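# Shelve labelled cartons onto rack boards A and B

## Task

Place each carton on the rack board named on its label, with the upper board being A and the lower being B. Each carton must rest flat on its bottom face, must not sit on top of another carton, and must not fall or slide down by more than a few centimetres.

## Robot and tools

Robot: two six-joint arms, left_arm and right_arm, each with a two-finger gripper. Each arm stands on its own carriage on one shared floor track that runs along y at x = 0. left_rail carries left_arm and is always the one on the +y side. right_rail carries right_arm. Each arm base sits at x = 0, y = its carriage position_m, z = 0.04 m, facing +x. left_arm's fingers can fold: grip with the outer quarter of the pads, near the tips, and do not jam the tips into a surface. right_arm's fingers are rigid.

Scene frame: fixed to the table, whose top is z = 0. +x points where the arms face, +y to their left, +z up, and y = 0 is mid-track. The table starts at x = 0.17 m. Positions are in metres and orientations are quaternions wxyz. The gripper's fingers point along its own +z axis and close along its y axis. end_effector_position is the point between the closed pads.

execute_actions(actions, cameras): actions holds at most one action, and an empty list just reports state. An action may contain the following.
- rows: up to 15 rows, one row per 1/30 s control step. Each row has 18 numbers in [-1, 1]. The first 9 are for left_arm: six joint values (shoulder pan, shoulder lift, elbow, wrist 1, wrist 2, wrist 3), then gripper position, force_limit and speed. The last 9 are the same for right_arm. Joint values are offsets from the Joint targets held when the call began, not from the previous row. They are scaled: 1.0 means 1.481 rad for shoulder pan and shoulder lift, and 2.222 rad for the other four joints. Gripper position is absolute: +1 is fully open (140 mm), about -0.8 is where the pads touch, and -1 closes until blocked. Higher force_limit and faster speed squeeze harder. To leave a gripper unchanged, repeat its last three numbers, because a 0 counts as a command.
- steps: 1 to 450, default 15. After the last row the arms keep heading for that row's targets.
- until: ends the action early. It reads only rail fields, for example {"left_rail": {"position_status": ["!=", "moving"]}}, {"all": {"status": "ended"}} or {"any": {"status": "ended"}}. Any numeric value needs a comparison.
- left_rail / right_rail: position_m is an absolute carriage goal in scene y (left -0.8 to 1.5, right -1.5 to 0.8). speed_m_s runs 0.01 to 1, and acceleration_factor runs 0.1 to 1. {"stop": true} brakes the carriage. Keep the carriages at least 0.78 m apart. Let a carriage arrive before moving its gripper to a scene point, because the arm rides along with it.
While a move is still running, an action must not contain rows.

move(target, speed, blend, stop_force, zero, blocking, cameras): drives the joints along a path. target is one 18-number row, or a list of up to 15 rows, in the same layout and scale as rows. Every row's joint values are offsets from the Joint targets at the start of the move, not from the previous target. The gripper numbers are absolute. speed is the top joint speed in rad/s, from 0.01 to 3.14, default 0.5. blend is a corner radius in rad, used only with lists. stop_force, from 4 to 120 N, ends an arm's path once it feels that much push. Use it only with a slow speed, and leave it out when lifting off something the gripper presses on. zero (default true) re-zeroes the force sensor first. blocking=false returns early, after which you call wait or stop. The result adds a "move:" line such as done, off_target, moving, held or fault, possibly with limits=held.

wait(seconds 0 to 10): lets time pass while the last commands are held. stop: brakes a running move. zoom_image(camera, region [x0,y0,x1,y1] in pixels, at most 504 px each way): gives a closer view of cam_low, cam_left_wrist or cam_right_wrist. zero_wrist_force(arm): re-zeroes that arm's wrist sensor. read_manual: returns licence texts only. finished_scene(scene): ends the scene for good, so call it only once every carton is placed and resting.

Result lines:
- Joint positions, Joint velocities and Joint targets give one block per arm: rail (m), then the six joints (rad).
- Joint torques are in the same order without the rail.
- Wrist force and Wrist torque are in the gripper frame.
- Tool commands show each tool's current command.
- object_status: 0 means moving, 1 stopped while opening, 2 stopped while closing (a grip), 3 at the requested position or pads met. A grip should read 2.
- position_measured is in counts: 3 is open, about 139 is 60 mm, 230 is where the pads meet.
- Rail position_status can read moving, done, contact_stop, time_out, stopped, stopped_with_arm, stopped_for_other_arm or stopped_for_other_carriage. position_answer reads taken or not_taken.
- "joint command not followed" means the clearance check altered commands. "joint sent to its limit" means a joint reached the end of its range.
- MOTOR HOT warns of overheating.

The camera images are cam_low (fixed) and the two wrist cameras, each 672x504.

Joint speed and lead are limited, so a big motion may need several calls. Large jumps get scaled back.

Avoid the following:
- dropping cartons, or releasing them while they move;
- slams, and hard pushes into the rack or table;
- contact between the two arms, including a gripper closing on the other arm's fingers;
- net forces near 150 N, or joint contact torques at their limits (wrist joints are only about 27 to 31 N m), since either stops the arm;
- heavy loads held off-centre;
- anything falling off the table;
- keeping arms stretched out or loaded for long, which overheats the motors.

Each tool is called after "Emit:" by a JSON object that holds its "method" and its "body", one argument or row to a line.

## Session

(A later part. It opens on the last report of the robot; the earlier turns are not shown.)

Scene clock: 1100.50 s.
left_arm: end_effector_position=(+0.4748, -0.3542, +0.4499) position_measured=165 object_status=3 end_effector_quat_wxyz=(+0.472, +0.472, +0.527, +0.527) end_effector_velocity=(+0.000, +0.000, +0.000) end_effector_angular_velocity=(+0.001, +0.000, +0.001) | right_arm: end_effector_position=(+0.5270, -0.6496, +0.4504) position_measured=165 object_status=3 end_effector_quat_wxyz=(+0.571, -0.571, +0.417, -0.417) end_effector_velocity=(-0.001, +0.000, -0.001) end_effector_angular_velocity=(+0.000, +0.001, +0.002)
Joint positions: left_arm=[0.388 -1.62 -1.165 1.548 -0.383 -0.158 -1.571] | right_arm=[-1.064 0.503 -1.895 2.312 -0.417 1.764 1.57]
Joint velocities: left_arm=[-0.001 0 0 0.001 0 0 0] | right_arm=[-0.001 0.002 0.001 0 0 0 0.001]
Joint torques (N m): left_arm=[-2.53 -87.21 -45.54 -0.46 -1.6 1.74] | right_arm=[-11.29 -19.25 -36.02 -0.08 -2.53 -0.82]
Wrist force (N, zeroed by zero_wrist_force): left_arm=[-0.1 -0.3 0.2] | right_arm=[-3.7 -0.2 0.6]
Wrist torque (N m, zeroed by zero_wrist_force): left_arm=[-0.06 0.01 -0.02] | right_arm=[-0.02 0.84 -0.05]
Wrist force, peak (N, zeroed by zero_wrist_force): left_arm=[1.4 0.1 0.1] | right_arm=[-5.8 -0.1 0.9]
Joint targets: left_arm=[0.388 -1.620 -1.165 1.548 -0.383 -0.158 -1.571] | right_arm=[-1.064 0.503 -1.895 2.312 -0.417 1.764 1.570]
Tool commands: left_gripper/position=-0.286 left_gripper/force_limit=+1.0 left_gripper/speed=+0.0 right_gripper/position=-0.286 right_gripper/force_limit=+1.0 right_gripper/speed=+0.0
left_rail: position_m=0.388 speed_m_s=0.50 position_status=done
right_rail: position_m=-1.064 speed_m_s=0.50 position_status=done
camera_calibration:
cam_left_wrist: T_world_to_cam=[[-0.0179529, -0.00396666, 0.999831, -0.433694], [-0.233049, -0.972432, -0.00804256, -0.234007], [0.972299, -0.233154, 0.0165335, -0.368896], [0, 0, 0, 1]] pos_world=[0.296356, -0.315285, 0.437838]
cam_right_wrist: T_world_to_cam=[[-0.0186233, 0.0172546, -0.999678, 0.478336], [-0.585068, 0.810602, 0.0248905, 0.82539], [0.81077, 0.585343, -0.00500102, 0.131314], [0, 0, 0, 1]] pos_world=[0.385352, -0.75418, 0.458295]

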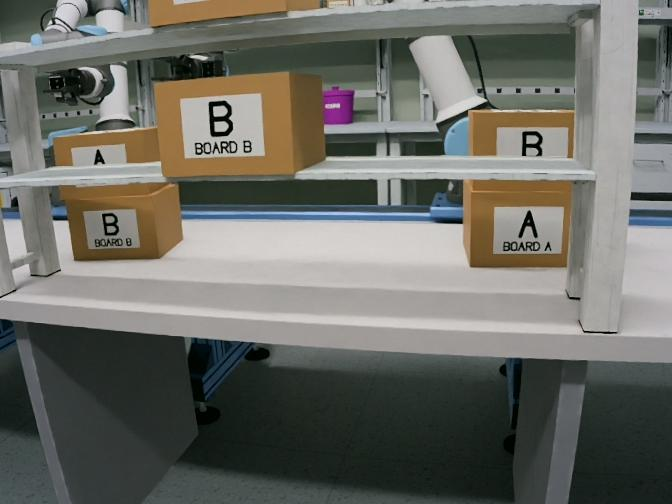

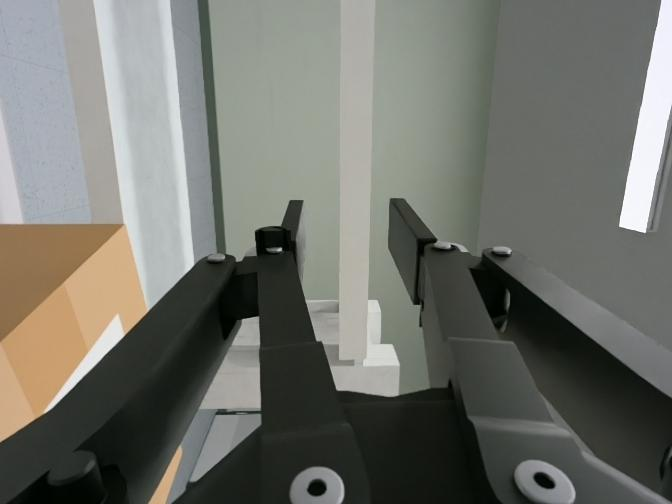

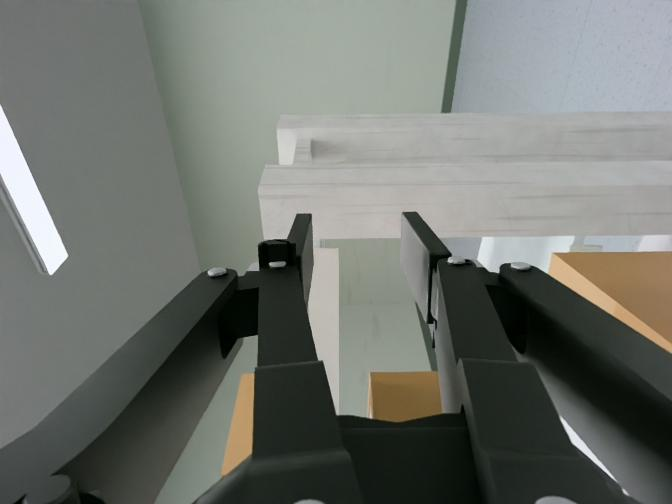

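Emit:
{"method": "move", "body": {
  "target": [-0.007813,0.123794,0.055321,-0.137832,-0.027260,0,-0.286,1,0,-0.018870,0.212609,0.100796,-0.242505,-0.034630,0,-0.286,1,0],
  "speed": 0.45,
  "cameras": ["cam_left_wrist","cam_right_wrist"]
}}

Emit:
{"method": "zero_wrist_force", "body": {
  "arm": "left_arm"
}}

Emit:
{"method": "zero_wrist_force", "body": {
  "arm": "right_arm"
}}

Emit:
{"method": "execute_actions", "body": {
  "actions": [
    {"left_rail":{"position_m":0.3655,"speed_m_s":0.03,"acceleration_factor":1},"right_rail":{"position_m":-1.0415,"speed_m_s":0.03,"acceleration_factor":1},"steps":90,"until":{"all":{"status":"ended"}}}
  ],
  "cameras": ["cam_left_wrist","cam_right_wrist"]
}}

Scene clock: 1193.90 s.
left_arm: end_effector_position=(+0.4630, -0.3487, +0.2466) position_measured=165 object_status=3 end_effector_quat_wxyz=(+0.459, +0.459, +0.538, +0.538) | right_arm: end_effector_position=(+0.5272, -0.6412, +0.2470) position_measured=165 object_status=3 end_effector_quat_wxyz=(+0.581, -0.581, +0.403, -0.403)
Joint positions: left_arm=[0.388 -1.631 -0.981 1.671 -0.689 -0.219 -1.571] | right_arm=[-1.064 0.475 -1.581 2.536 -0.956 1.687 1.57]
Joint velocities: within noise
Joint torques (N m): left_arm=[-14.11 -69.8 -27.1 -1.52 -2.4 1.79] | right_arm=[-14.41 -15.86 -19.14 -7.74 -2.96 -0.89]
Wrist force (N, zeroed by zero_wrist_force): left_arm=[0.2 -0.2 -0.1] | right_arm=[-3.3 0.0 0.3]
Wrist torque (N m, zeroed by zero_wrist_force): left_arm=[-0.05 -0.03 0.00] | right_arm=[0.09 0.76 -0.04]
Wrist force, peak (N, zeroed by zero_wrist_force): left_arm=[-0.4 2.1 0.0] | right_arm=[-3.6 -1.9 0.2]
Joint targets: left_arm=[0.388 -1.631 -0.981 1.671 -0.689 -0.219 -1.571] | right_arm=[-1.064 0.475 -1.580 2.536 -0.956 1.687 1.570]
left_rail: position_m=0.388 speed_m_s=0.50 position_status=done
right_rail: position_m=-1.064 speed_m_s=0.50 position_status=done
move: done
camera_calibration:
cam_left_wrist: T_world_to_cam=[[-0.0177383, -0.00484346, 0.999831, -0.231023], [-0.185159, -0.982676, -0.0080453, -0.258775], [0.982549, -0.18527, 0.0165342, -0.340823], [0, 0, 0, 1]] pos_world=[0.282863, -0.318556, 0.234538]
cam_right_wrist: T_world_to_cam=[[-0.019445, 0.0163232, -0.999678, 0.274598], [-0.624012, 0.781018, 0.0248906, 0.82537], [0.781173, 0.624295, -0.00500098, 0.16577], [0, 0, 0, 1]] pos_world=[0.390885, -0.7526, 0.254795]
Images, in order (width x height): cam_left_wrist 672x504, cam_right_wrist 672x504.

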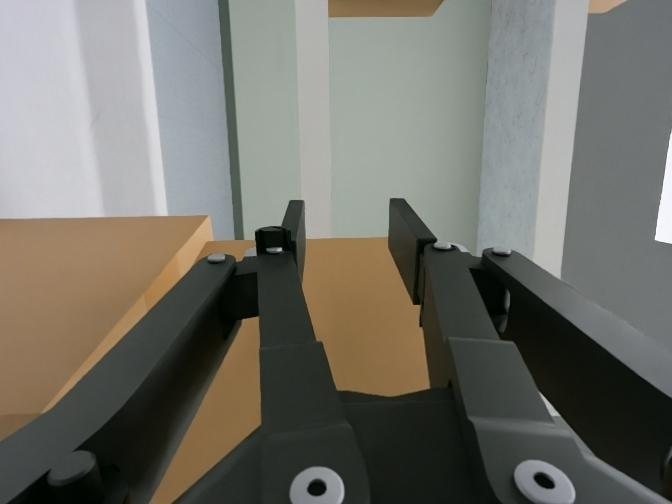

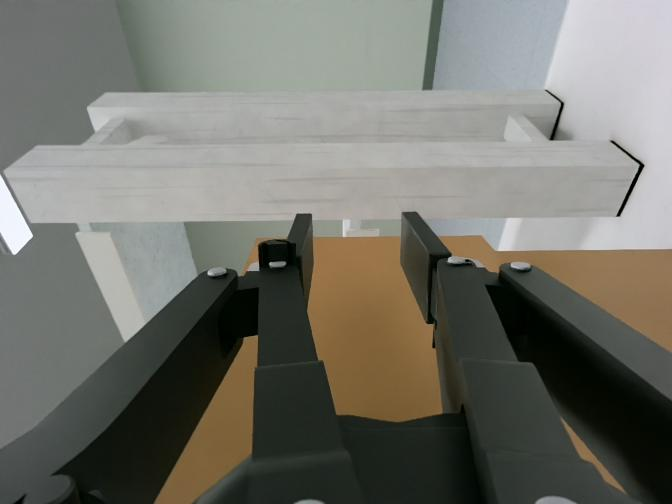

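Wrist force sensor zeroed.

Wrist force sensor zeroed.

Scene clock: 1194.97 s.
left_arm: end_effector_position=(+0.4630, -0.3713, +0.2465) position_measured=165 object_status=3 end_effector_quat_wxyz=(+0.459, +0.459, +0.538, +0.538) | right_arm: end_effector_position=(+0.5272, -0.6186, +0.2469) position_measured=165 object_status=3 end_effector_quat_wxyz=(+0.581, -0.581, +0.403, -0.403)
Joint positions: left_arm=[0.365 -1.631 -0.981 1.671 -0.689 -0.219 -1.571] | right_arm=[-1.041 0.475 -1.58 2.536 -0.956 1.687 1.57]
Joint velocities: within noise
Joint torques (N m): left_arm=[-12.6 -72.31 -33.6 -0.86 -1.35 1.53] | right_arm=[-4.66 -17.87 -21.81 -6.91 -2.77 -0.78]
Wrist force (N, zeroed by zero_wrist_force): left_arm=[0.9 0.4 -0.6] | right_arm=[7.0 -0.3 0.1]
Wrist torque (N m, zeroed by zero_wrist_force): left_arm=[0.07 0.01 -0.03] | right_arm=[-0.02 0.18 0.18]
Wrist force, peak (N, zeroed by zero_wrist_force): left_arm=[1.5 0.3 -0.9] | right_arm=[7.8 -0.2 -0.4]
Joint targets: left_arm=[0.366 -1.631 -0.981 1.671 -0.689 -0.219 -1.571] | right_arm=[-1.042 0.475 -1.580 2.536 -0.956 1.687 1.570]
Tool commands: left_gripper/position=-0.286 left_gripper/force_limit=+1.0 left_gripper/speed=+0.0 right_gripper/position=-0.286 right_gripper/force_limit=+1.0 right_gripper/speed=+0.0
left_rail: position_m=0.365 position_m_goal=0.366 speed_m_s=0.03 position_status=done
right_rail: position_m=-1.041 position_m_goal=-1.042 speed_m_s=0.03 position_status=done
camera_calibration:
cam_left_wrist: T_world_to_cam=[[-0.0177576, -0.00494152, 0.99983, -0.23106], [-0.185156, -0.982675, -0.00814522, -0.280962], [0.982549, -0.185269, 0.016535, -0.345008], [0, 0, 0, 1]] pos_world=[0.282863, -0.341156, 0.234437]
cam_right_wrist: T_world_to_cam=[[-0.0195234, 0.0162612, -0.999677, 0.274214], [-0.62401, 0.78102, 0.0248912, 0.807719], [0.781172, 0.624295, -0.00510098, 0.151686], [0, 0, 0, 1]] pos_world=[0.390885, -0.73, 0.254794]
Images, in order (width x height): cam_left_wrist 672x504, cam_right_wrist 672x504.

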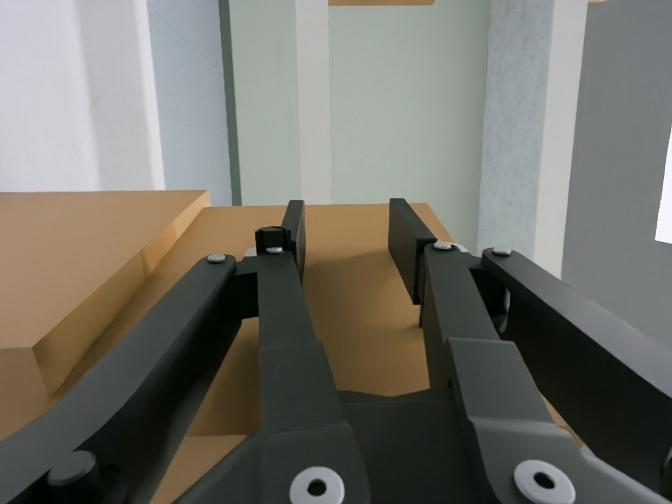

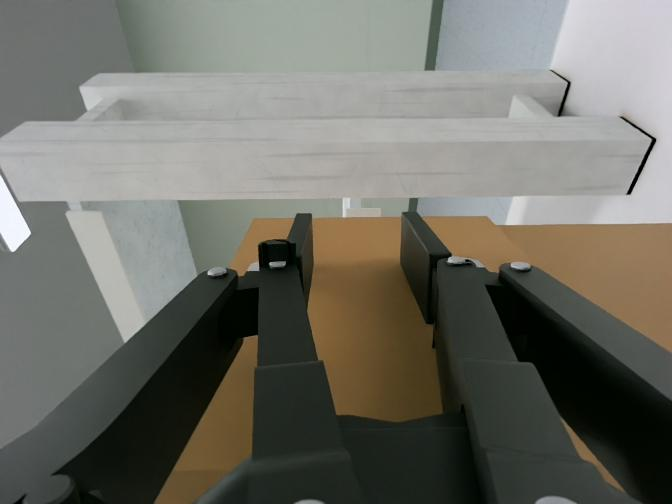

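Emit:
{"method": "execute_actions", "body": {
  "actions": [
    {"left_rail":{"position_m":0.3625,"speed_m_s":0.02},"steps":60,"until":{"all":{"status":"ended"}}}
  ],
  "cameras": []
}}

Scene clock: 1205.20 s.
left_arm: end_effector_position=(+0.4630, -0.3742, +0.2465) position_measured=165 object_status=3 end_effector_quat_wxyz=(+0.459, +0.459, +0.538, +0.538) | right_arm: end_effector_position=(+0.5272, -0.6187, +0.2469) position_measured=165 object_status=3 end_effector_quat_wxyz=(+0.581, -0.581, +0.403, -0.403)
Joint positions: left_arm=[0.363 -1.631 -0.981 1.671 -0.689 -0.219 -1.571] | right_arm=[-1.042 0.475 -1.58 2.536 -0.956 1.687 1.57]
Joint velocities: within noise
Joint torques (N m): left_arm=[6.21 -103.03 -46.95 1.67 1.88 1.48] | right_arm=[13.3 -29.31 -31.99 -4.72 -1.82 -0.81]
Wrist force (N, zeroed by zero_wrist_force): left_arm=[1.8 -0.2 0.6] | right_arm=[5.7 0.1 0.1]
Wrist torque (N m, zeroed by zero_wrist_force): left_arm=[0.06 -0.02 -0.06] | right_arm=[-0.04 0.22 0.15]
Wrist force, peak (N, zeroed by zero_wrist_force): left_arm=[2.1 0.1 0.8] | right_arm=[7.3 0.5 -0.1]
Joint targets: left_arm=[0.362 -1.631 -0.981 1.671 -0.689 -0.219 -1.571] | right_arm=[-1.042 0.475 -1.580 2.536 -0.956 1.687 1.570]
Tool commands: left_gripper/position=-0.286 left_gripper/force_limit=+1.0 left_gripper/speed=+0.0 right_gripper/position=-0.286 right_gripper/force_limit=+1.0 right_gripper/speed=+0.0
left_rail: position_m=0.363 position_m_goal=0.362 speed_m_s=0.02 position_status=done
right_rail: position_m=-1.042 speed_m_s=0.03 position_status=done
No camera images: "cameras" was empty.

Emit:
{"method": "execute_actions", "body": {
  "actions": [
    {"left_rail":{"position_m":0.3605,"speed_m_s":0.02},"steps":60,"until":{"all":{"status":"ended"}}}
  ],
  "cameras": ["cam_left_wrist","cam_right_wrist"]
}}

Scene clock: 1211.17 s.
left_arm: end_effector_position=(+0.4630, -0.3761, +0.2465) position_measured=165 object_status=3 end_effector_quat_wxyz=(+0.459, +0.459, +0.538, +0.538) | right_arm: end_effector_position=(+0.5272, -0.6187, +0.2469) position_measured=165 object_status=3 end_effector_quat_wxyz=(+0.581, -0.581, +0.403, -0.403)
Joint positions: left_arm=[0.361 -1.631 -0.981 1.671 -0.689 -0.219 -1.571] | right_arm=[-1.042 0.475 -1.58 2.536 -0.956 1.687 1.57]
Joint velocities: within noise
Joint torques (N m): left_arm=[8.88 -106.18 -45.51 1.84 2.01 1.4] | right_arm=[10.09 -36.55 -32.37 -2.79 -0.73 -0.99]
Wrist force (N, zeroed by zero_wrist_force): left_arm=[19.3 1.6 -7.1] | right_arm=[15.6 0.7 4.5]
Wrist torque (N m, zeroed by zero_wrist_force): left_arm=[-0.09 -0.71 -0.59] | right_arm=[-0.20 0.51 0.28]
Wrist force, peak (N, zeroed by zero_wrist_force): left_arm=[19.7 1.8 -7.1] | right_arm=[16.0 0.6 4.5]
Joint targets: left_arm=[0.360 -1.631 -0.981 1.671 -0.689 -0.219 -1.571] | right_arm=[-1.042 0.475 -1.580 2.536 -0.956 1.687 1.570]
Tool commands: left_gripper/position=-0.286 left_gripper/force_limit=+1.0 left_gripper/speed=+0.0 right_gripper/position=-0.286 right_gripper/force_limit=+1.0 right_gripper/speed=+0.0
left_rail: position_m=0.361 position_m_goal=0.360 speed_m_s=0.02 position_status=done
right_rail: position_m=-1.042 speed_m_s=0.03 position_status=done
camera_calibration:
cam_left_wrist: T_world_to_cam=[[-0.0177383, -0.00484346, 0.999831, -0.231057], [-0.185159, -0.982676, -0.0080453, -0.2858], [0.982549, -0.18527, 0.0165342, -0.345916], [0, 0, 0, 1]] pos_world=[0.282863, -0.346056, 0.234438]
cam_right_wrist: T_world_to_cam=[[-0.019445, 0.0163232, -0.999678, 0.274231], [-0.624012, 0.781018, 0.0248906, 0.807797], [0.781173, 0.624295, -0.00500098, 0.151723], [0, 0, 0, 1]] pos_world=[0.390885, -0.7301, 0.254795]
Images, in order (width x height): cam_left_wrist 672x504, cam_right_wrist 672x504.

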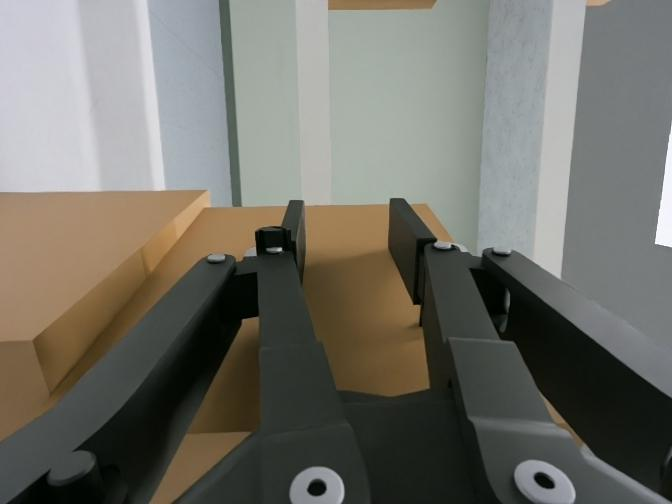

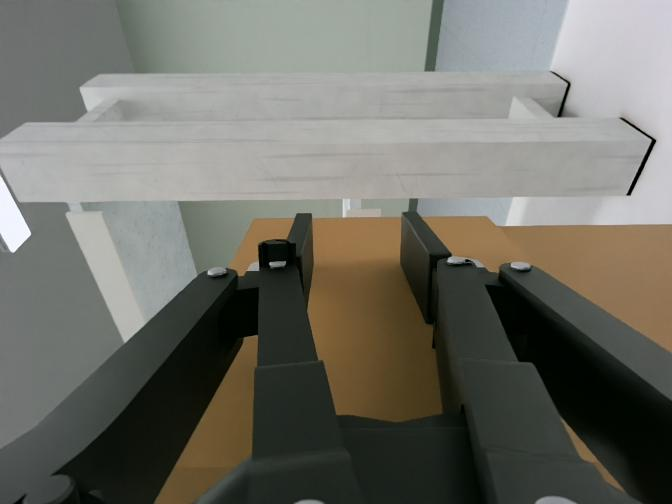

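Emit:
{"method": "move", "body": {
  "target": [-0.000415,-0.001938,0.002289,-0.000997,0.002649,0,-0.286,1,0,0.004585,0.001608,-0.001054,-0.000018,0.005981,0,-0.286,1,0],
  "speed": 0.05,
  "cameras": []
}}

Emit:
{"method": "execute_actions", "body": {
  "actions": [
    {"left_rail":{"position_m":0.3591,"speed_m_s":0.02},"right_rail":{"position_m":-1.0401,"speed_m_s":0.02},"steps":60,"until":{"all":{"status":"ended"}}}
  ],
  "cameras": []
}}

Scene clock: 1238.70 s.
left_arm: end_effector_position=(+0.4630, -0.3762, +0.2465) position_measured=165 object_status=3 end_effector_quat_wxyz=(+0.461, +0.460, +0.537, +0.537) | right_arm: end_effector_position=(+0.5272, -0.6187, +0.2469) position_measured=165 object_status=3 end_effector_quat_wxyz=(+0.580, -0.580, +0.404, -0.405)
Joint positions: left_arm=[0.36 -1.632 -0.984 1.676 -0.691 -0.213 -1.571] | right_arm=[-1.042 0.482 -1.578 2.534 -0.956 1.7 1.57]
Joint velocities: within noise
Joint torques (N m): left_arm=[-17.97 -108.18 -30.36 -2.97 7.82 1.65] | right_arm=[20.62 -14.85 -34.68 -2.83 0.07 -0.94]
Wrist force (N, zeroed by zero_wrist_force): left_arm=[12.8 1.3 -1.8] | right_arm=[13.9 -0.6 1.4]
Wrist torque (N m, zeroed by zero_wrist_force): left_arm=[0.01 -0.22 -0.32] | right_arm=[-0.02 0.35 0.26]
Wrist force, peak (N, zeroed by zero_wrist_force): left_arm=[20.5 1.8 -6.8] | right_arm=[16.1 1.6 4.5]
Joint targets: left_arm=[0.360 -1.632 -0.984 1.676 -0.691 -0.213 -1.571] | right_arm=[-1.042 0.482 -1.578 2.534 -0.956 1.701 1.570]
left_rail: position_m=0.360 speed_m_s=0.02 position_status=done
right_rail: position_m=-1.042 speed_m_s=0.03 position_status=done
move: done
No camera images: "cameras" was empty.

Scene clock: 1239.27 s.
left_arm: end_effector_position=(+0.4630, -0.3775, +0.2465) position_measured=165 object_status=3 end_effector_quat_wxyz=(+0.461, +0.460, +0.537, +0.537) | right_arm: end_effector_position=(+0.5272, -0.6174, +0.2469) position_measured=165 object_status=3 end_effector_quat_wxyz=(+0.580, -0.580, +0.404, -0.405)
Joint positions: left_arm=[0.359 -1.632 -0.984 1.676 -0.691 -0.213 -1.571] | right_arm=[-1.04 0.482 -1.578 2.534 -0.956 1.701 1.57]
Joint velocities: within noise
Joint torques (N m): left_arm=[-20 -104.89 -47.25 -2.85 10.47 1.51] | right_arm=[28.29 -15.57 -34.68 -5.02 -8.79 -0.66]
Wrist force (N, zeroed by zero_wrist_force): left_arm=[32.4 4.6 -4.5] | right_arm=[41.0 -4.8 -5.5]
Wrist torque (N m, zeroed by zero_wrist_force): left_arm=[-0.05 -0.19 -0.62] | right_arm=[-0.21 -0.54 -0.17]
Wrist force, peak (N, zeroed by zero_wrist_force): left_arm=[32.4 4.6 -4.5] | right_arm=[41.1 -4.3 -5.7]
Joint targets: left_arm=[0.359 -1.632 -0.984 1.676 -0.691 -0.213 -1.571] | right_arm=[-1.040 0.482 -1.578 2.534 -0.956 1.701 1.570]
Tool commands: left_gripper/position=-0.286 left_gripper/force_limit=+1.0 left_gripper/speed=+0.0 right_gripper/position=-0.286 right_gripper/force_limit=+1.0 right_gripper/speed=+0.0
left_rail: position_m=0.359 speed_m_s=0.02 position_status=done
right_rail: position_m=-1.040 speed_m_s=0.02 position_status=done
No camera images: "cameras" was empty.

Emit:
{"method": "execute_actions", "body": {
  "actions": [
    {"left_rail":{"position_m":0.3583,"speed_m_s":0.02},"steps":60,"until":{"all":{"status":"ended"}}}
  ],
  "cameras": []
}}

Emit:
{"method": "move", "body": {
  "target": [0,-0.013878,-0.004025,0.013276,0,0,-0.286,1,0,0,-0.030518,-0.006932,0.027273,0,0,-0.286,1,0],
  "speed": 0.06,
  "cameras": ["cam_left_wrist","cam_right_wrist"]
}}

Scene clock: 1257.13 s.
left_arm: end_effector_position=(+0.4630, -0.3783, +0.2465) position_measured=165 object_status=3 end_effector_quat_wxyz=(+0.461, +0.460, +0.537, +0.537) | right_arm: end_effector_position=(+0.5272, -0.6173, +0.2469) position_measured=165 object_status=3 end_effector_quat_wxyz=(+0.580, -0.580, +0.404, -0.405)
Joint positions: left_arm=[0.358 -1.632 -0.984 1.676 -0.691 -0.213 -1.571] | right_arm=[-1.04 0.482 -1.578 2.534 -0.956 1.701 1.57]
Joint velocities: within noise
Joint torques (N m): left_arm=[-20.23 -82.66 -60.33 -3.11 16.31 1.53] | right_arm=[32.73 -14.68 -35.92 -7.01 -19.99 -0.73]
Wrist force (N, zeroed by zero_wrist_force): left_arm=[47.6 4.7 -5.8] | right_arm=[43.0 -2.4 -3.3]
Wrist torque (N m, zeroed by zero_wrist_force): left_arm=[-0.09 -0.44 -0.93] | right_arm=[-0.18 -0.56 -0.25]
Wrist force, peak (N, zeroed by zero_wrist_force): left_arm=[47.6 4.7 -5.8] | right_arm=[43.1 -3.4 -3.5]
Joint targets: left_arm=[0.358 -1.632 -0.984 1.676 -0.691 -0.213 -1.571] | right_arm=[-1.040 0.482 -1.578 2.534 -0.956 1.701 1.570]
Tool commands: left_gripper/position=-0.286 left_gripper/force_limit=+1.0 left_gripper/speed=+0.0 right_gripper/position=-0.286 right_gripper/force_limit=+1.0 right_gripper/speed=+0.0
left_rail: position_m=0.358 speed_m_s=0.02 position_status=done
right_rail: position_m=-1.040 speed_m_s=0.02 position_status=done
No camera images: "cameras" was empty.

Scene clock: 1258.50 s.
left_arm: end_effector_position=(+0.4630, -0.3785, +0.2664) position_measured=165 object_status=3 end_effector_quat_wxyz=(+0.461, +0.460, +0.537, +0.537) | right_arm: end_effector_position=(+0.5272, -0.6173, +0.2669) position_measured=165 object_status=3 end_effector_quat_wxyz=(+0.580, -0.580, +0.404, -0.405)
Joint positions: left_arm=[0.358 -1.632 -1.005 1.667 -0.662 -0.213 -1.571] | right_arm=[-1.04 0.482 -1.623 2.518 -0.895 1.701 1.57]
Joint velocities: within noise
Joint torques (N m): left_arm=[-18.12 -108.29 -69.74 0.48 16.62 1.66] | right_arm=[34.52 -49.57 -48.28 -2.94 -19.92 -0.76]
Wrist force (N, zeroed by zero_wrist_force): left_arm=[41.8 -3.1 -5.7] | right_arm=[42.9 11.8 -0.8]
Wrist torque (N m, zeroed by zero_wrist_force): left_arm=[0.19 -0.25 -0.58] | right_arm=[-0.18 -0.22 -0.22]
Wrist force, peak (N, zeroed by zero_wrist_force): left_arm=[48.4 5.7 -5.6] | right_arm=[45.5 13.0 -2.2]
Joint targets: left_arm=[0.358 -1.632 -1.005 1.667 -0.662 -0.213 -1.571] | right_arm=[-1.040 0.482 -1.623 2.518 -0.895 1.701 1.570]
left_rail: position_m=0.358 speed_m_s=0.02 position_status=done
right_rail: position_m=-1.040 speed_m_s=0.02 position_status=done
move: done
camera_calibration:
cam_left_wrist: T_world_to_cam=[[-0.0177701, -0.00472784, 0.999831, -0.250906], [-0.191574, -0.981445, -0.00804577, -0.284447], [0.981317, -0.191685, 0.0165346, -0.348511], [0, 0, 0, 1]] pos_world=[0.283048, -0.34716, 0.254338]
cam_right_wrist: T_world_to_cam=[[-0.0193388, 0.016449, -0.999678, 0.294122], [-0.618937, 0.785046, 0.0248907, 0.80599], [0.785203, 0.619218, -0.00500095, 0.145742], [0, 0, 0, 1]] pos_world=[0.390108, -0.727824, 0.274695]
Images, in order (width x height): cam_left_wrist 672x504, cam_right_wrist 672x504.

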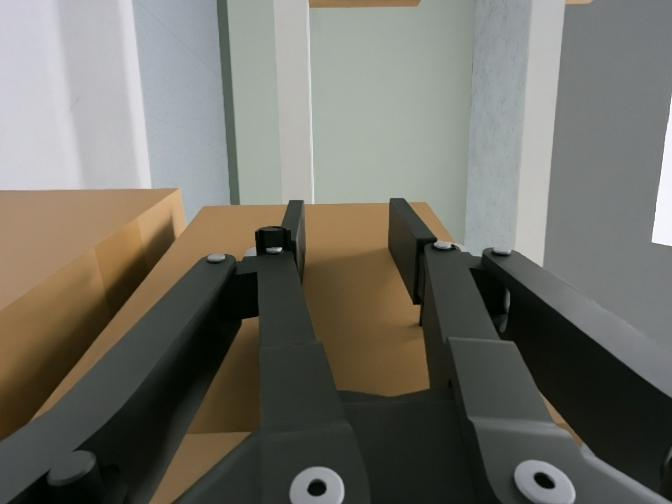

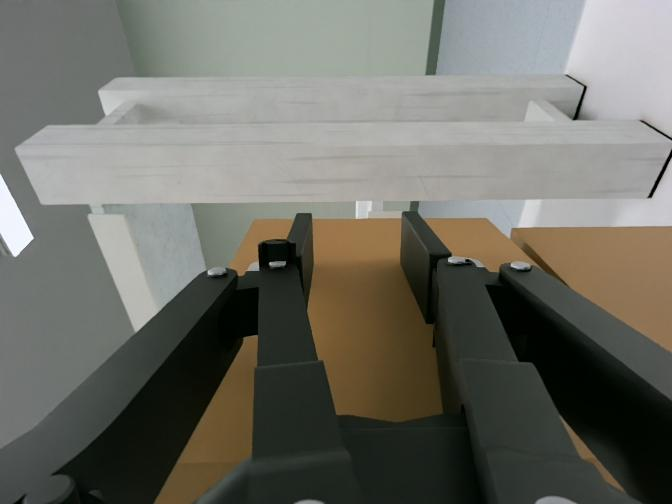

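Emit:
{"method": "move", "body": {
  "target": [
    [0.012878,-0.033760,0.038481,-0.015979,0.027523,0,-0.286,1,0,0.061315,0.043417,-0.028010,-0.000928,0.059804,0,-0.286,1,0],
    [0.027822,-0.066336,0.074717,-0.030503,0.056423,0,-0.286,1,0,0.113294,0.084483,-0.057320,0.001010,0.113387,0,-0.286,1,0],
    [0.045239,-0.097666,0.108675,-0.043579,0.086972,0,-0.286,1,0,0.157225,0.123657,-0.087913,0.005492,0.161608,0,-0.286,1,0],
    [0.065536,-0.127690,0.140321,-0.055213,0.119440,0,-0.286,1,0,0.194397,0.161395,-0.119774,0.012200,0.205323,0,-0.286,1,0],
    [0.089120,-0.156347,0.169620,-0.065411,0.154098,0,-0.286,1,0,0.226098,0.198155,-0.152886,0.020811,0.245393,0,-0.286,1,0],
    [0.116397,-0.183574,0.196537,-0.074180,0.191219,0,-0.286,1,0,0.253619,0.234394,-0.187235,0.031006,0.282676,0,-0.286,1,0],
    [0.116397,-0.232813,0.180630,-0.025454,0.191219,0,-0.286,1,0,0.253619,0.185155,-0.203142,0.079732,0.282676,0,-0.286,1,0],
    [0.116397,-0.275198,0.160649,0.022778,0.191219,0,-0.286,1,0,0.253619,0.142770,-0.223123,0.127964,0.282676,0,-0.286,1,0],
    [0.116397,-0.310779,0.136767,0.070376,0.191219,0,-0.286,1,0,0.253619,0.107189,-0.247005,0.175562,0.282676,0,-0.286,1,0],
    [0.116397,-0.339607,0.109157,0.117200,0.191219,0,-0.286,1,0,0.253619,0.078361,-0.274615,0.222386,0.282676,0,-0.286,1,0],
    [0.116397,-0.361731,0.077991,0.163112,0.191219,0,-0.286,1,0,0.253619,0.056237,-0.305781,0.268298,0.282676,0,-0.286,1,0],
    [0.116397,-0.377203,0.043442,0.207973,0.191219,0,-0.286,1,0,0.253619,0.040765,-0.340330,0.313159,0.282676,0,-0.286,1,0]
  ],
  "speed": [0.12,0.22,0.22,0.22,0.22,0.18,0.18,0.22,0.22,0.22,0.22,0.12],
  "blend": [0.02,0.02,0.02,0.02,0.02,0.02,0.02,0.02,0.02,0.02,0.02,0],
  "cameras": ["cam_low","cam_left_wrist","cam_right_wrist"]
}}

Scene clock: 1369.70 s.
left_arm: end_effector_position=(+0.5748, -0.2174, +0.5997) position_measured=165 object_status=3 end_effector_quat_wxyz=(+0.524, +0.524, +0.474, +0.474) | right_arm: end_effector_position=(+0.5767, -0.4646, +0.6005) position_measured=165 object_status=3 end_effector_quat_wxyz=(+0.524, -0.524, +0.474, -0.474)
Joint positions: left_arm=[0.358 -1.459 -1.563 1.764 -0.2 0.212 -1.571] | right_arm=[-1.04 0.858 -1.563 1.762 -0.2 2.329 1.57]
Joint velocities: within noise
Joint torques (N m): left_arm=[-36.46 -57.23 -69.33 -1.15 6.5 1.24] | right_arm=[28.69 -60.51 -66.85 -3.73 -15.14 -0.76]
Wrist force (N, zeroed by zero_wrist_force): left_arm=[37.8 -2.8 -1.4] | right_arm=[38.2 13.1 -5.0]
Wrist torque (N m, zeroed by zero_wrist_force): left_arm=[-0.24 0.39 -0.47] | right_arm=[-0.41 -0.78 -0.50]
Wrist force, peak (N, zeroed by zero_wrist_force): left_arm=[49.4 -1.2 -1.1] | right_arm=[49.8 15.8 -7.6]
Joint targets: left_arm=[0.358 -1.459 -1.564 1.764 -0.200 0.212 -1.571] | right_arm=[-1.040 0.858 -1.563 1.762 -0.199 2.329 1.570]
left_rail: position_m=0.358 speed_m_s=0.02 position_status=done
right_rail: position_m=-1.040 speed_m_s=0.02 position_status=done
move: done
camera_calibration:
cam_left_wrist: T_world_to_cam=[[-0.0181631, -0.000137554, 0.999835, -0.580143], [-0.430577, -0.902519, -0.00794608, 0.0522158], [0.902371, -0.43065, 0.0163334, -0.439334], [0, 0, 0, 1]] pos_world=[0.408388, -0.142153, 0.587638]
cam_right_wrist: T_world_to_cam=[[-0.0147892, 0.0209021, -0.999672, 0.625486], [-0.403227, 0.914756, 0.025092, 0.644247], [0.91498, 0.403466, -0.00510019, -0.161024], [0, 0, 0, 1]] pos_world=[0.416361, -0.537435, 0.608294]

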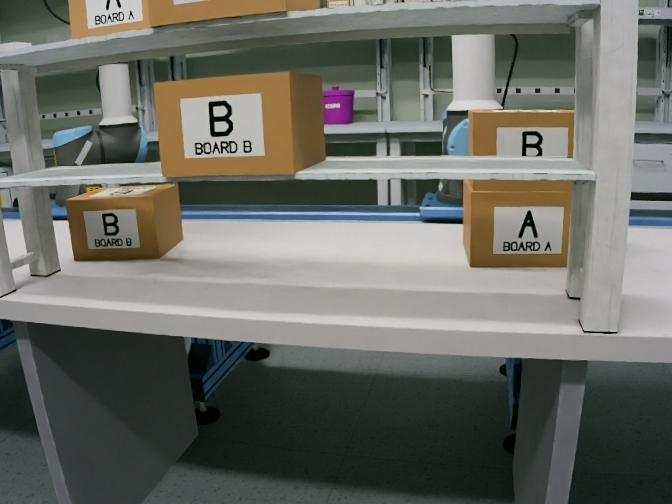

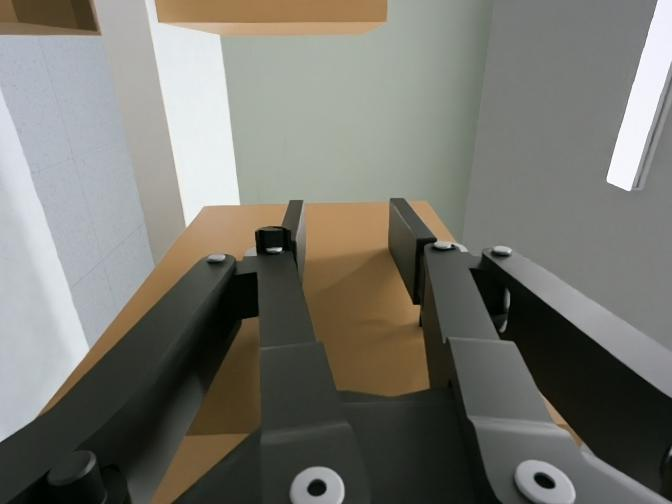

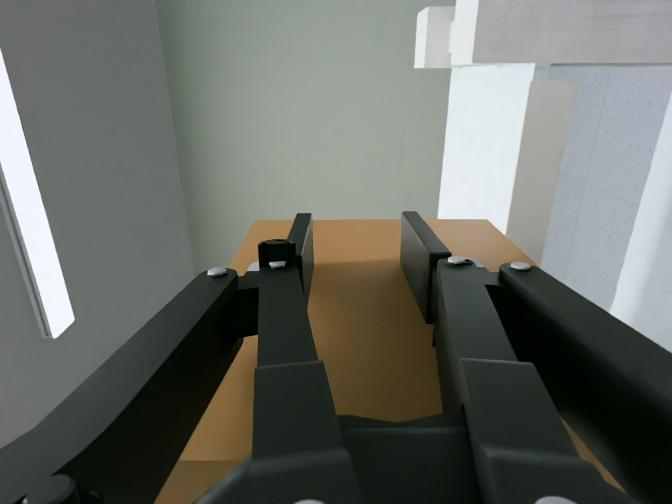

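Emit:
{"method": "execute_actions", "body": {
  "actions": [
    {"left_rail":{"position_m":0.358,"speed_m_s":0.02},"right_rail":{"position_m":-1.0398,"speed_m_s":0.02},"steps":40,"until":{"all":{"status":"ended"}}}
  ],
  "cameras": []
}}

Emit:
{"method": "move", "body": {
  "target": [
    [0.043746,0.01839,-0.012538,0.000281,0.029158,0,-0.286,1,0,-0.032752,0.01839,-0.012538,0.000281,-0.02183,0,-0.286,1,0],
    [0.085631,0.038714,-0.026828,0.001024,0.057075,0,-0.286,1,0,-0.063119,0.038714,-0.026828,0.001024,-0.04207,0,-0.286,1,0],
    [0.125596,0.060822,-0.042875,0.002336,0.083712,0,-0.286,1,0,-0.09123,0.060822,-0.042875,0.002336,-0.060807,0,-0.286,1,0],
    [0.163582,0.084567,-0.060687,0.004322,0.109031,0,-0.286,1,0,-0.11721,0.084567,-0.060687,0.004322,-0.078123,0,-0.286,1,0],
    [0.199531,0.109799,-0.080271,0.007087,0.132992,0,-0.286,1,0,-0.141188,0.109799,-0.080271,0.007087,-0.094105,0,-0.286,1,0],
    [0.233385,0.136371,-0.101632,0.010738,0.155557,0,-0.286,1,0,-0.163289,0.136371,-0.101632,0.010738,-0.108836,0,-0.286,1,0]
  ],
  "speed": [0.08,0.15,0.15,0.15,0.15,0.1],
  "blend": [0.02,0.02,0.02,0.02,0.02,0],
  "cameras": ["cam_low","cam_left_wrist","cam_right_wrist"]
}}

Emit:
{"method": "move", "body": {
  "target": [0,0.007891,0.02167,-0.02693,0,0,-0.286,1,0,0,0.007891,0.02167,-0.02693,0,0,-0.286,1,0],
  "speed": 0.033,
  "stop_force": 7,
  "cameras": ["cam_low","cam_left_wrist","cam_right_wrist"]
}}

Scene clock: 1393.03 s.
left_arm: end_effector_position=(+0.5748, -0.2177, +0.5998) position_measured=165 object_status=3 end_effector_quat_wxyz=(+0.524, +0.524, +0.474, +0.474) | right_arm: end_effector_position=(+0.5767, -0.4644, +0.6006) position_measured=165 object_status=3 end_effector_quat_wxyz=(+0.524, -0.524, +0.474, -0.474)
Joint positions: left_arm=[0.358 -1.459 -1.564 1.764 -0.2 0.212 -1.571] | right_arm=[-1.04 0.858 -1.563 1.762 -0.199 2.329 1.57]
Joint velocities: within noise
Joint torques (N m): left_arm=[-36.8 -52.05 -63.45 -1.17 8 1.17] | right_arm=[25.34 -61.08 -61.02 -4.65 -18.69 -0.89]
Wrist force (N, zeroed by zero_wrist_force): left_arm=[44.0 -2.4 -1.7] | right_arm=[45.0 14.3 -5.7]
Wrist torque (N m, zeroed by zero_wrist_force): left_arm=[-0.19 0.34 -0.57] | right_arm=[-0.47 -0.89 -0.56]
Wrist force, peak (N, zeroed by zero_wrist_force): left_arm=[44.2 -2.8 -1.9] | right_arm=[45.0 14.3 -5.7]
Joint targets: left_arm=[0.358 -1.459 -1.564 1.764 -0.200 0.212 -1.571] | right_arm=[-1.040 0.858 -1.563 1.762 -0.199 2.329 1.570]
Tool commands: left_gripper/position=-0.286 left_gripper/force_limit=+1.0 left_gripper/speed=+0.0 right_gripper/position=-0.286 right_gripper/force_limit=+1.0 right_gripper/speed=+0.0
left_rail: position_m=0.358 speed_m_s=0.02 position_status=done
right_rail: position_m=-1.040 speed_m_s=0.02 position_status=done
No camera images: "cameras" was empty.

Scene clock: 1396.33 s.
left_arm: end_effector_position=(+0.7996, -0.2183, +0.5998) position_measured=165 object_status=3 end_effector_quat_wxyz=(+0.524, +0.524, +0.474, +0.474) | right_arm: end_effector_position=(+0.8016, -0.4646, +0.6005) position_measured=165 object_status=3 end_effector_quat_wxyz=(+0.524, -0.524, +0.474, -0.474)
Joint positions: left_arm=[0.358 -1.114 -1.362 1.538 -0.176 0.557 -1.571] | right_arm=[-1.04 0.616 -1.361 1.536 -0.176 2.087 1.57]
Joint velocities: within noise
Joint torques (N m): left_arm=[-23.05 -36.13 -70.81 -1.61 22.56 1.46] | right_arm=[14.3 -61.8 -68.45 -5.18 -20.17 -0.78]
Wrist force (N, zeroed by zero_wrist_force): left_arm=[42.7 -1.9 1.7] | right_arm=[42.7 14.1 -7.9]
Wrist torque (N m, zeroed by zero_wrist_force): left_arm=[-0.04 0.76 -0.37] | right_arm=[-0.33 -1.24 -0.83]
Wrist force, peak (N, zeroed by zero_wrist_force): left_arm=[48.4 -1.1 -0.6] | right_arm=[48.4 15.7 -7.6]
Joint targets: left_arm=[0.358 -1.114 -1.362 1.538 -0.176 0.557 -1.571] | right_arm=[-1.040 0.616 -1.361 1.536 -0.176 2.087 1.570]
left_rail: position_m=0.358 speed_m_s=0.02 position_status=done
right_rail: position_m=-1.040 speed_m_s=0.02 position_status=done
move: done
camera_calibration:
cam_left_wrist: T_world_to_cam=[[-0.0180295, -0.0000914528, 0.999837, -0.576341], [-0.43058, -0.902518, -0.00784697, 0.1481], [0.902372, -0.430651, 0.0162326, -0.64243], [0, 0, 0, 1]] pos_world=[0.633088, -0.143053, 0.587838]
cam_right_wrist: T_world_to_cam=[[-0.0147493, 0.0208105, -0.999675, 0.62884], [-0.403228, 0.914758, 0.024992, 0.735033], [0.914981, 0.403465, -0.00510071, -0.366894], [0, 0, 0, 1]] pos_world=[0.641362, -0.537435, 0.608394]

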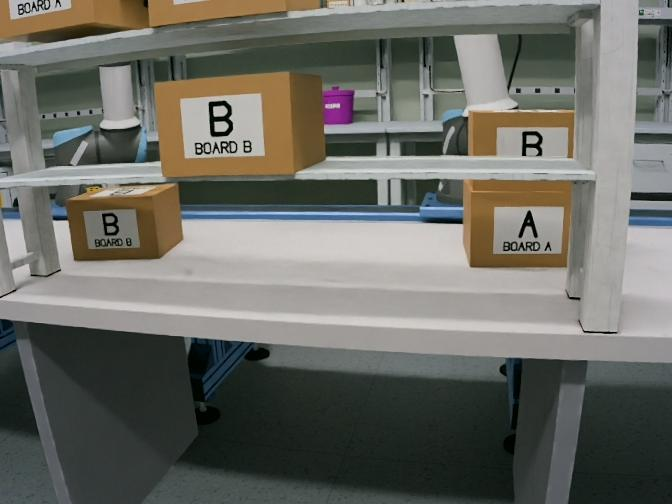

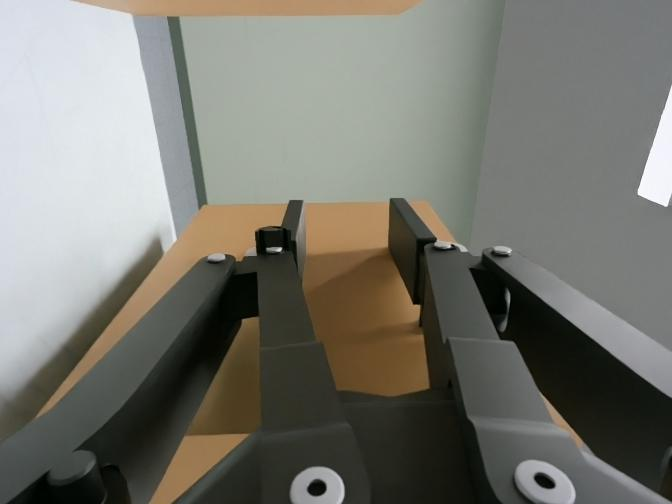

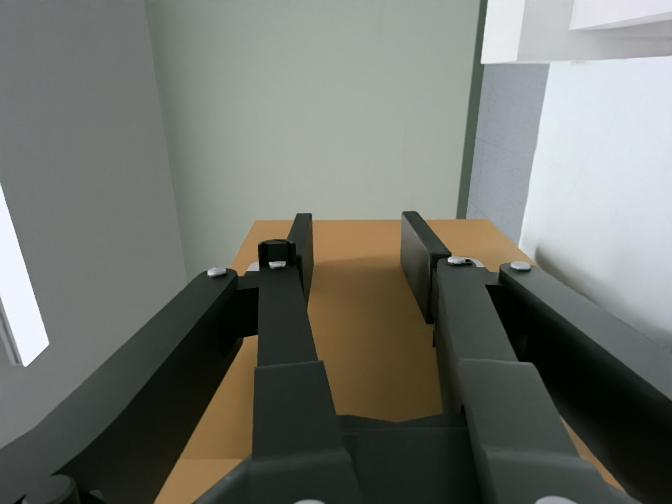

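Scene clock: 1399.07 s.
left_arm: end_effector_position=(+0.7998, -0.2184, +0.5759) position_measured=165 object_status=3 end_effector_quat_wxyz=(+0.524, +0.524, +0.474, +0.474) | right_arm: end_effector_position=(+0.8020, -0.4645, +0.5761) position_measured=165 object_status=3 end_effector_quat_wxyz=(+0.524, -0.524, +0.474, -0.474)
Joint positions: left_arm=[0.358 -1.114 -1.354 1.571 -0.217 0.557 -1.571] | right_arm=[-1.04 0.616 -1.353 1.57 -0.218 2.087 1.57]
Joint velocities: within noise
Joint torques (N m): left_arm=[-27.19 -78.54 -69.21 -2.02 22.32 1.32] | right_arm=[19.87 -79.84 -63.24 -3.91 -19.9 -0.96]
Wrist force (N, zeroed by zero_wrist_force): left_arm=[44.4 -0.7 2.4] | right_arm=[45.7 8.8 -7.8]
Wrist torque (N m, zeroed by zero_wrist_force): left_arm=[-0.44 0.84 -0.32] | right_arm=[0.13 -1.38 -0.79]
Wrist force, peak (N, zeroed by zero_wrist_force): left_arm=[47.0 10.5 -2.8] | right_arm=[48.6 5.8 -11.9]
Joint targets: left_arm=[0.358 -1.114 -1.354 1.571 -0.217 0.557 -1.571] | right_arm=[-1.040 0.616 -1.353 1.570 -0.218 2.087 1.570]
left_rail: position_m=0.358 speed_m_s=0.02 position_status=done
right_rail: position_m=-1.040 speed_m_s=0.02 position_status=done
move: contact (left_arm, right_arm); left_arm: the wrist 1 is farthest, 0.019 rad from its target; right_arm: the wrist 1 is farthest, 0.018 rad from its target
camera_calibration:
cam_left_wrist: T_world_to_cam=[[-0.0179858, -0.000001589, 0.999838, -0.552455], [-0.430582, -0.902518, -0.00774706, 0.147896], [0.902372, -0.430652, 0.0162318, -0.642355], [0, 0, 0, 1]] pos_world=[0.633388, -0.143154, 0.563938]
cam_right_wrist: T_world_to_cam=[[-0.0146058, 0.0209819, -0.999673, 0.604351], [-0.403232, 0.914754, 0.025091, 0.735617], [0.914981, 0.403466, -0.0049002, -0.367451], [0, 0, 0, 1]] pos_world=[0.641662, -0.537335, 0.583895]

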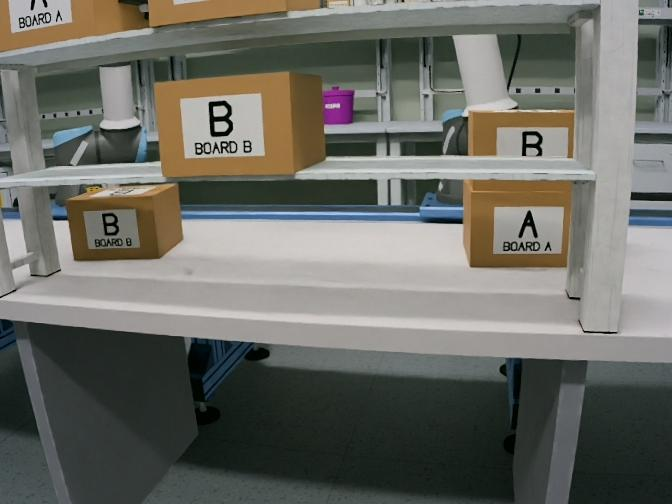

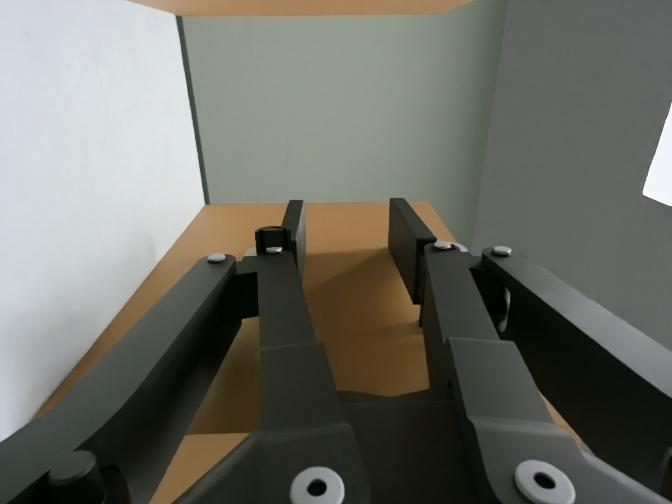

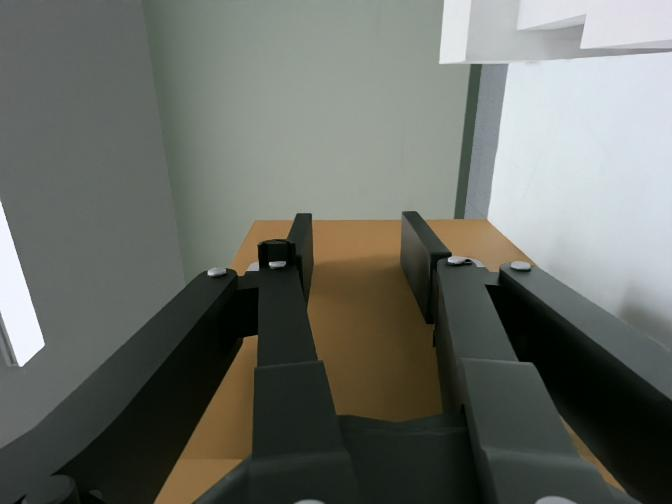

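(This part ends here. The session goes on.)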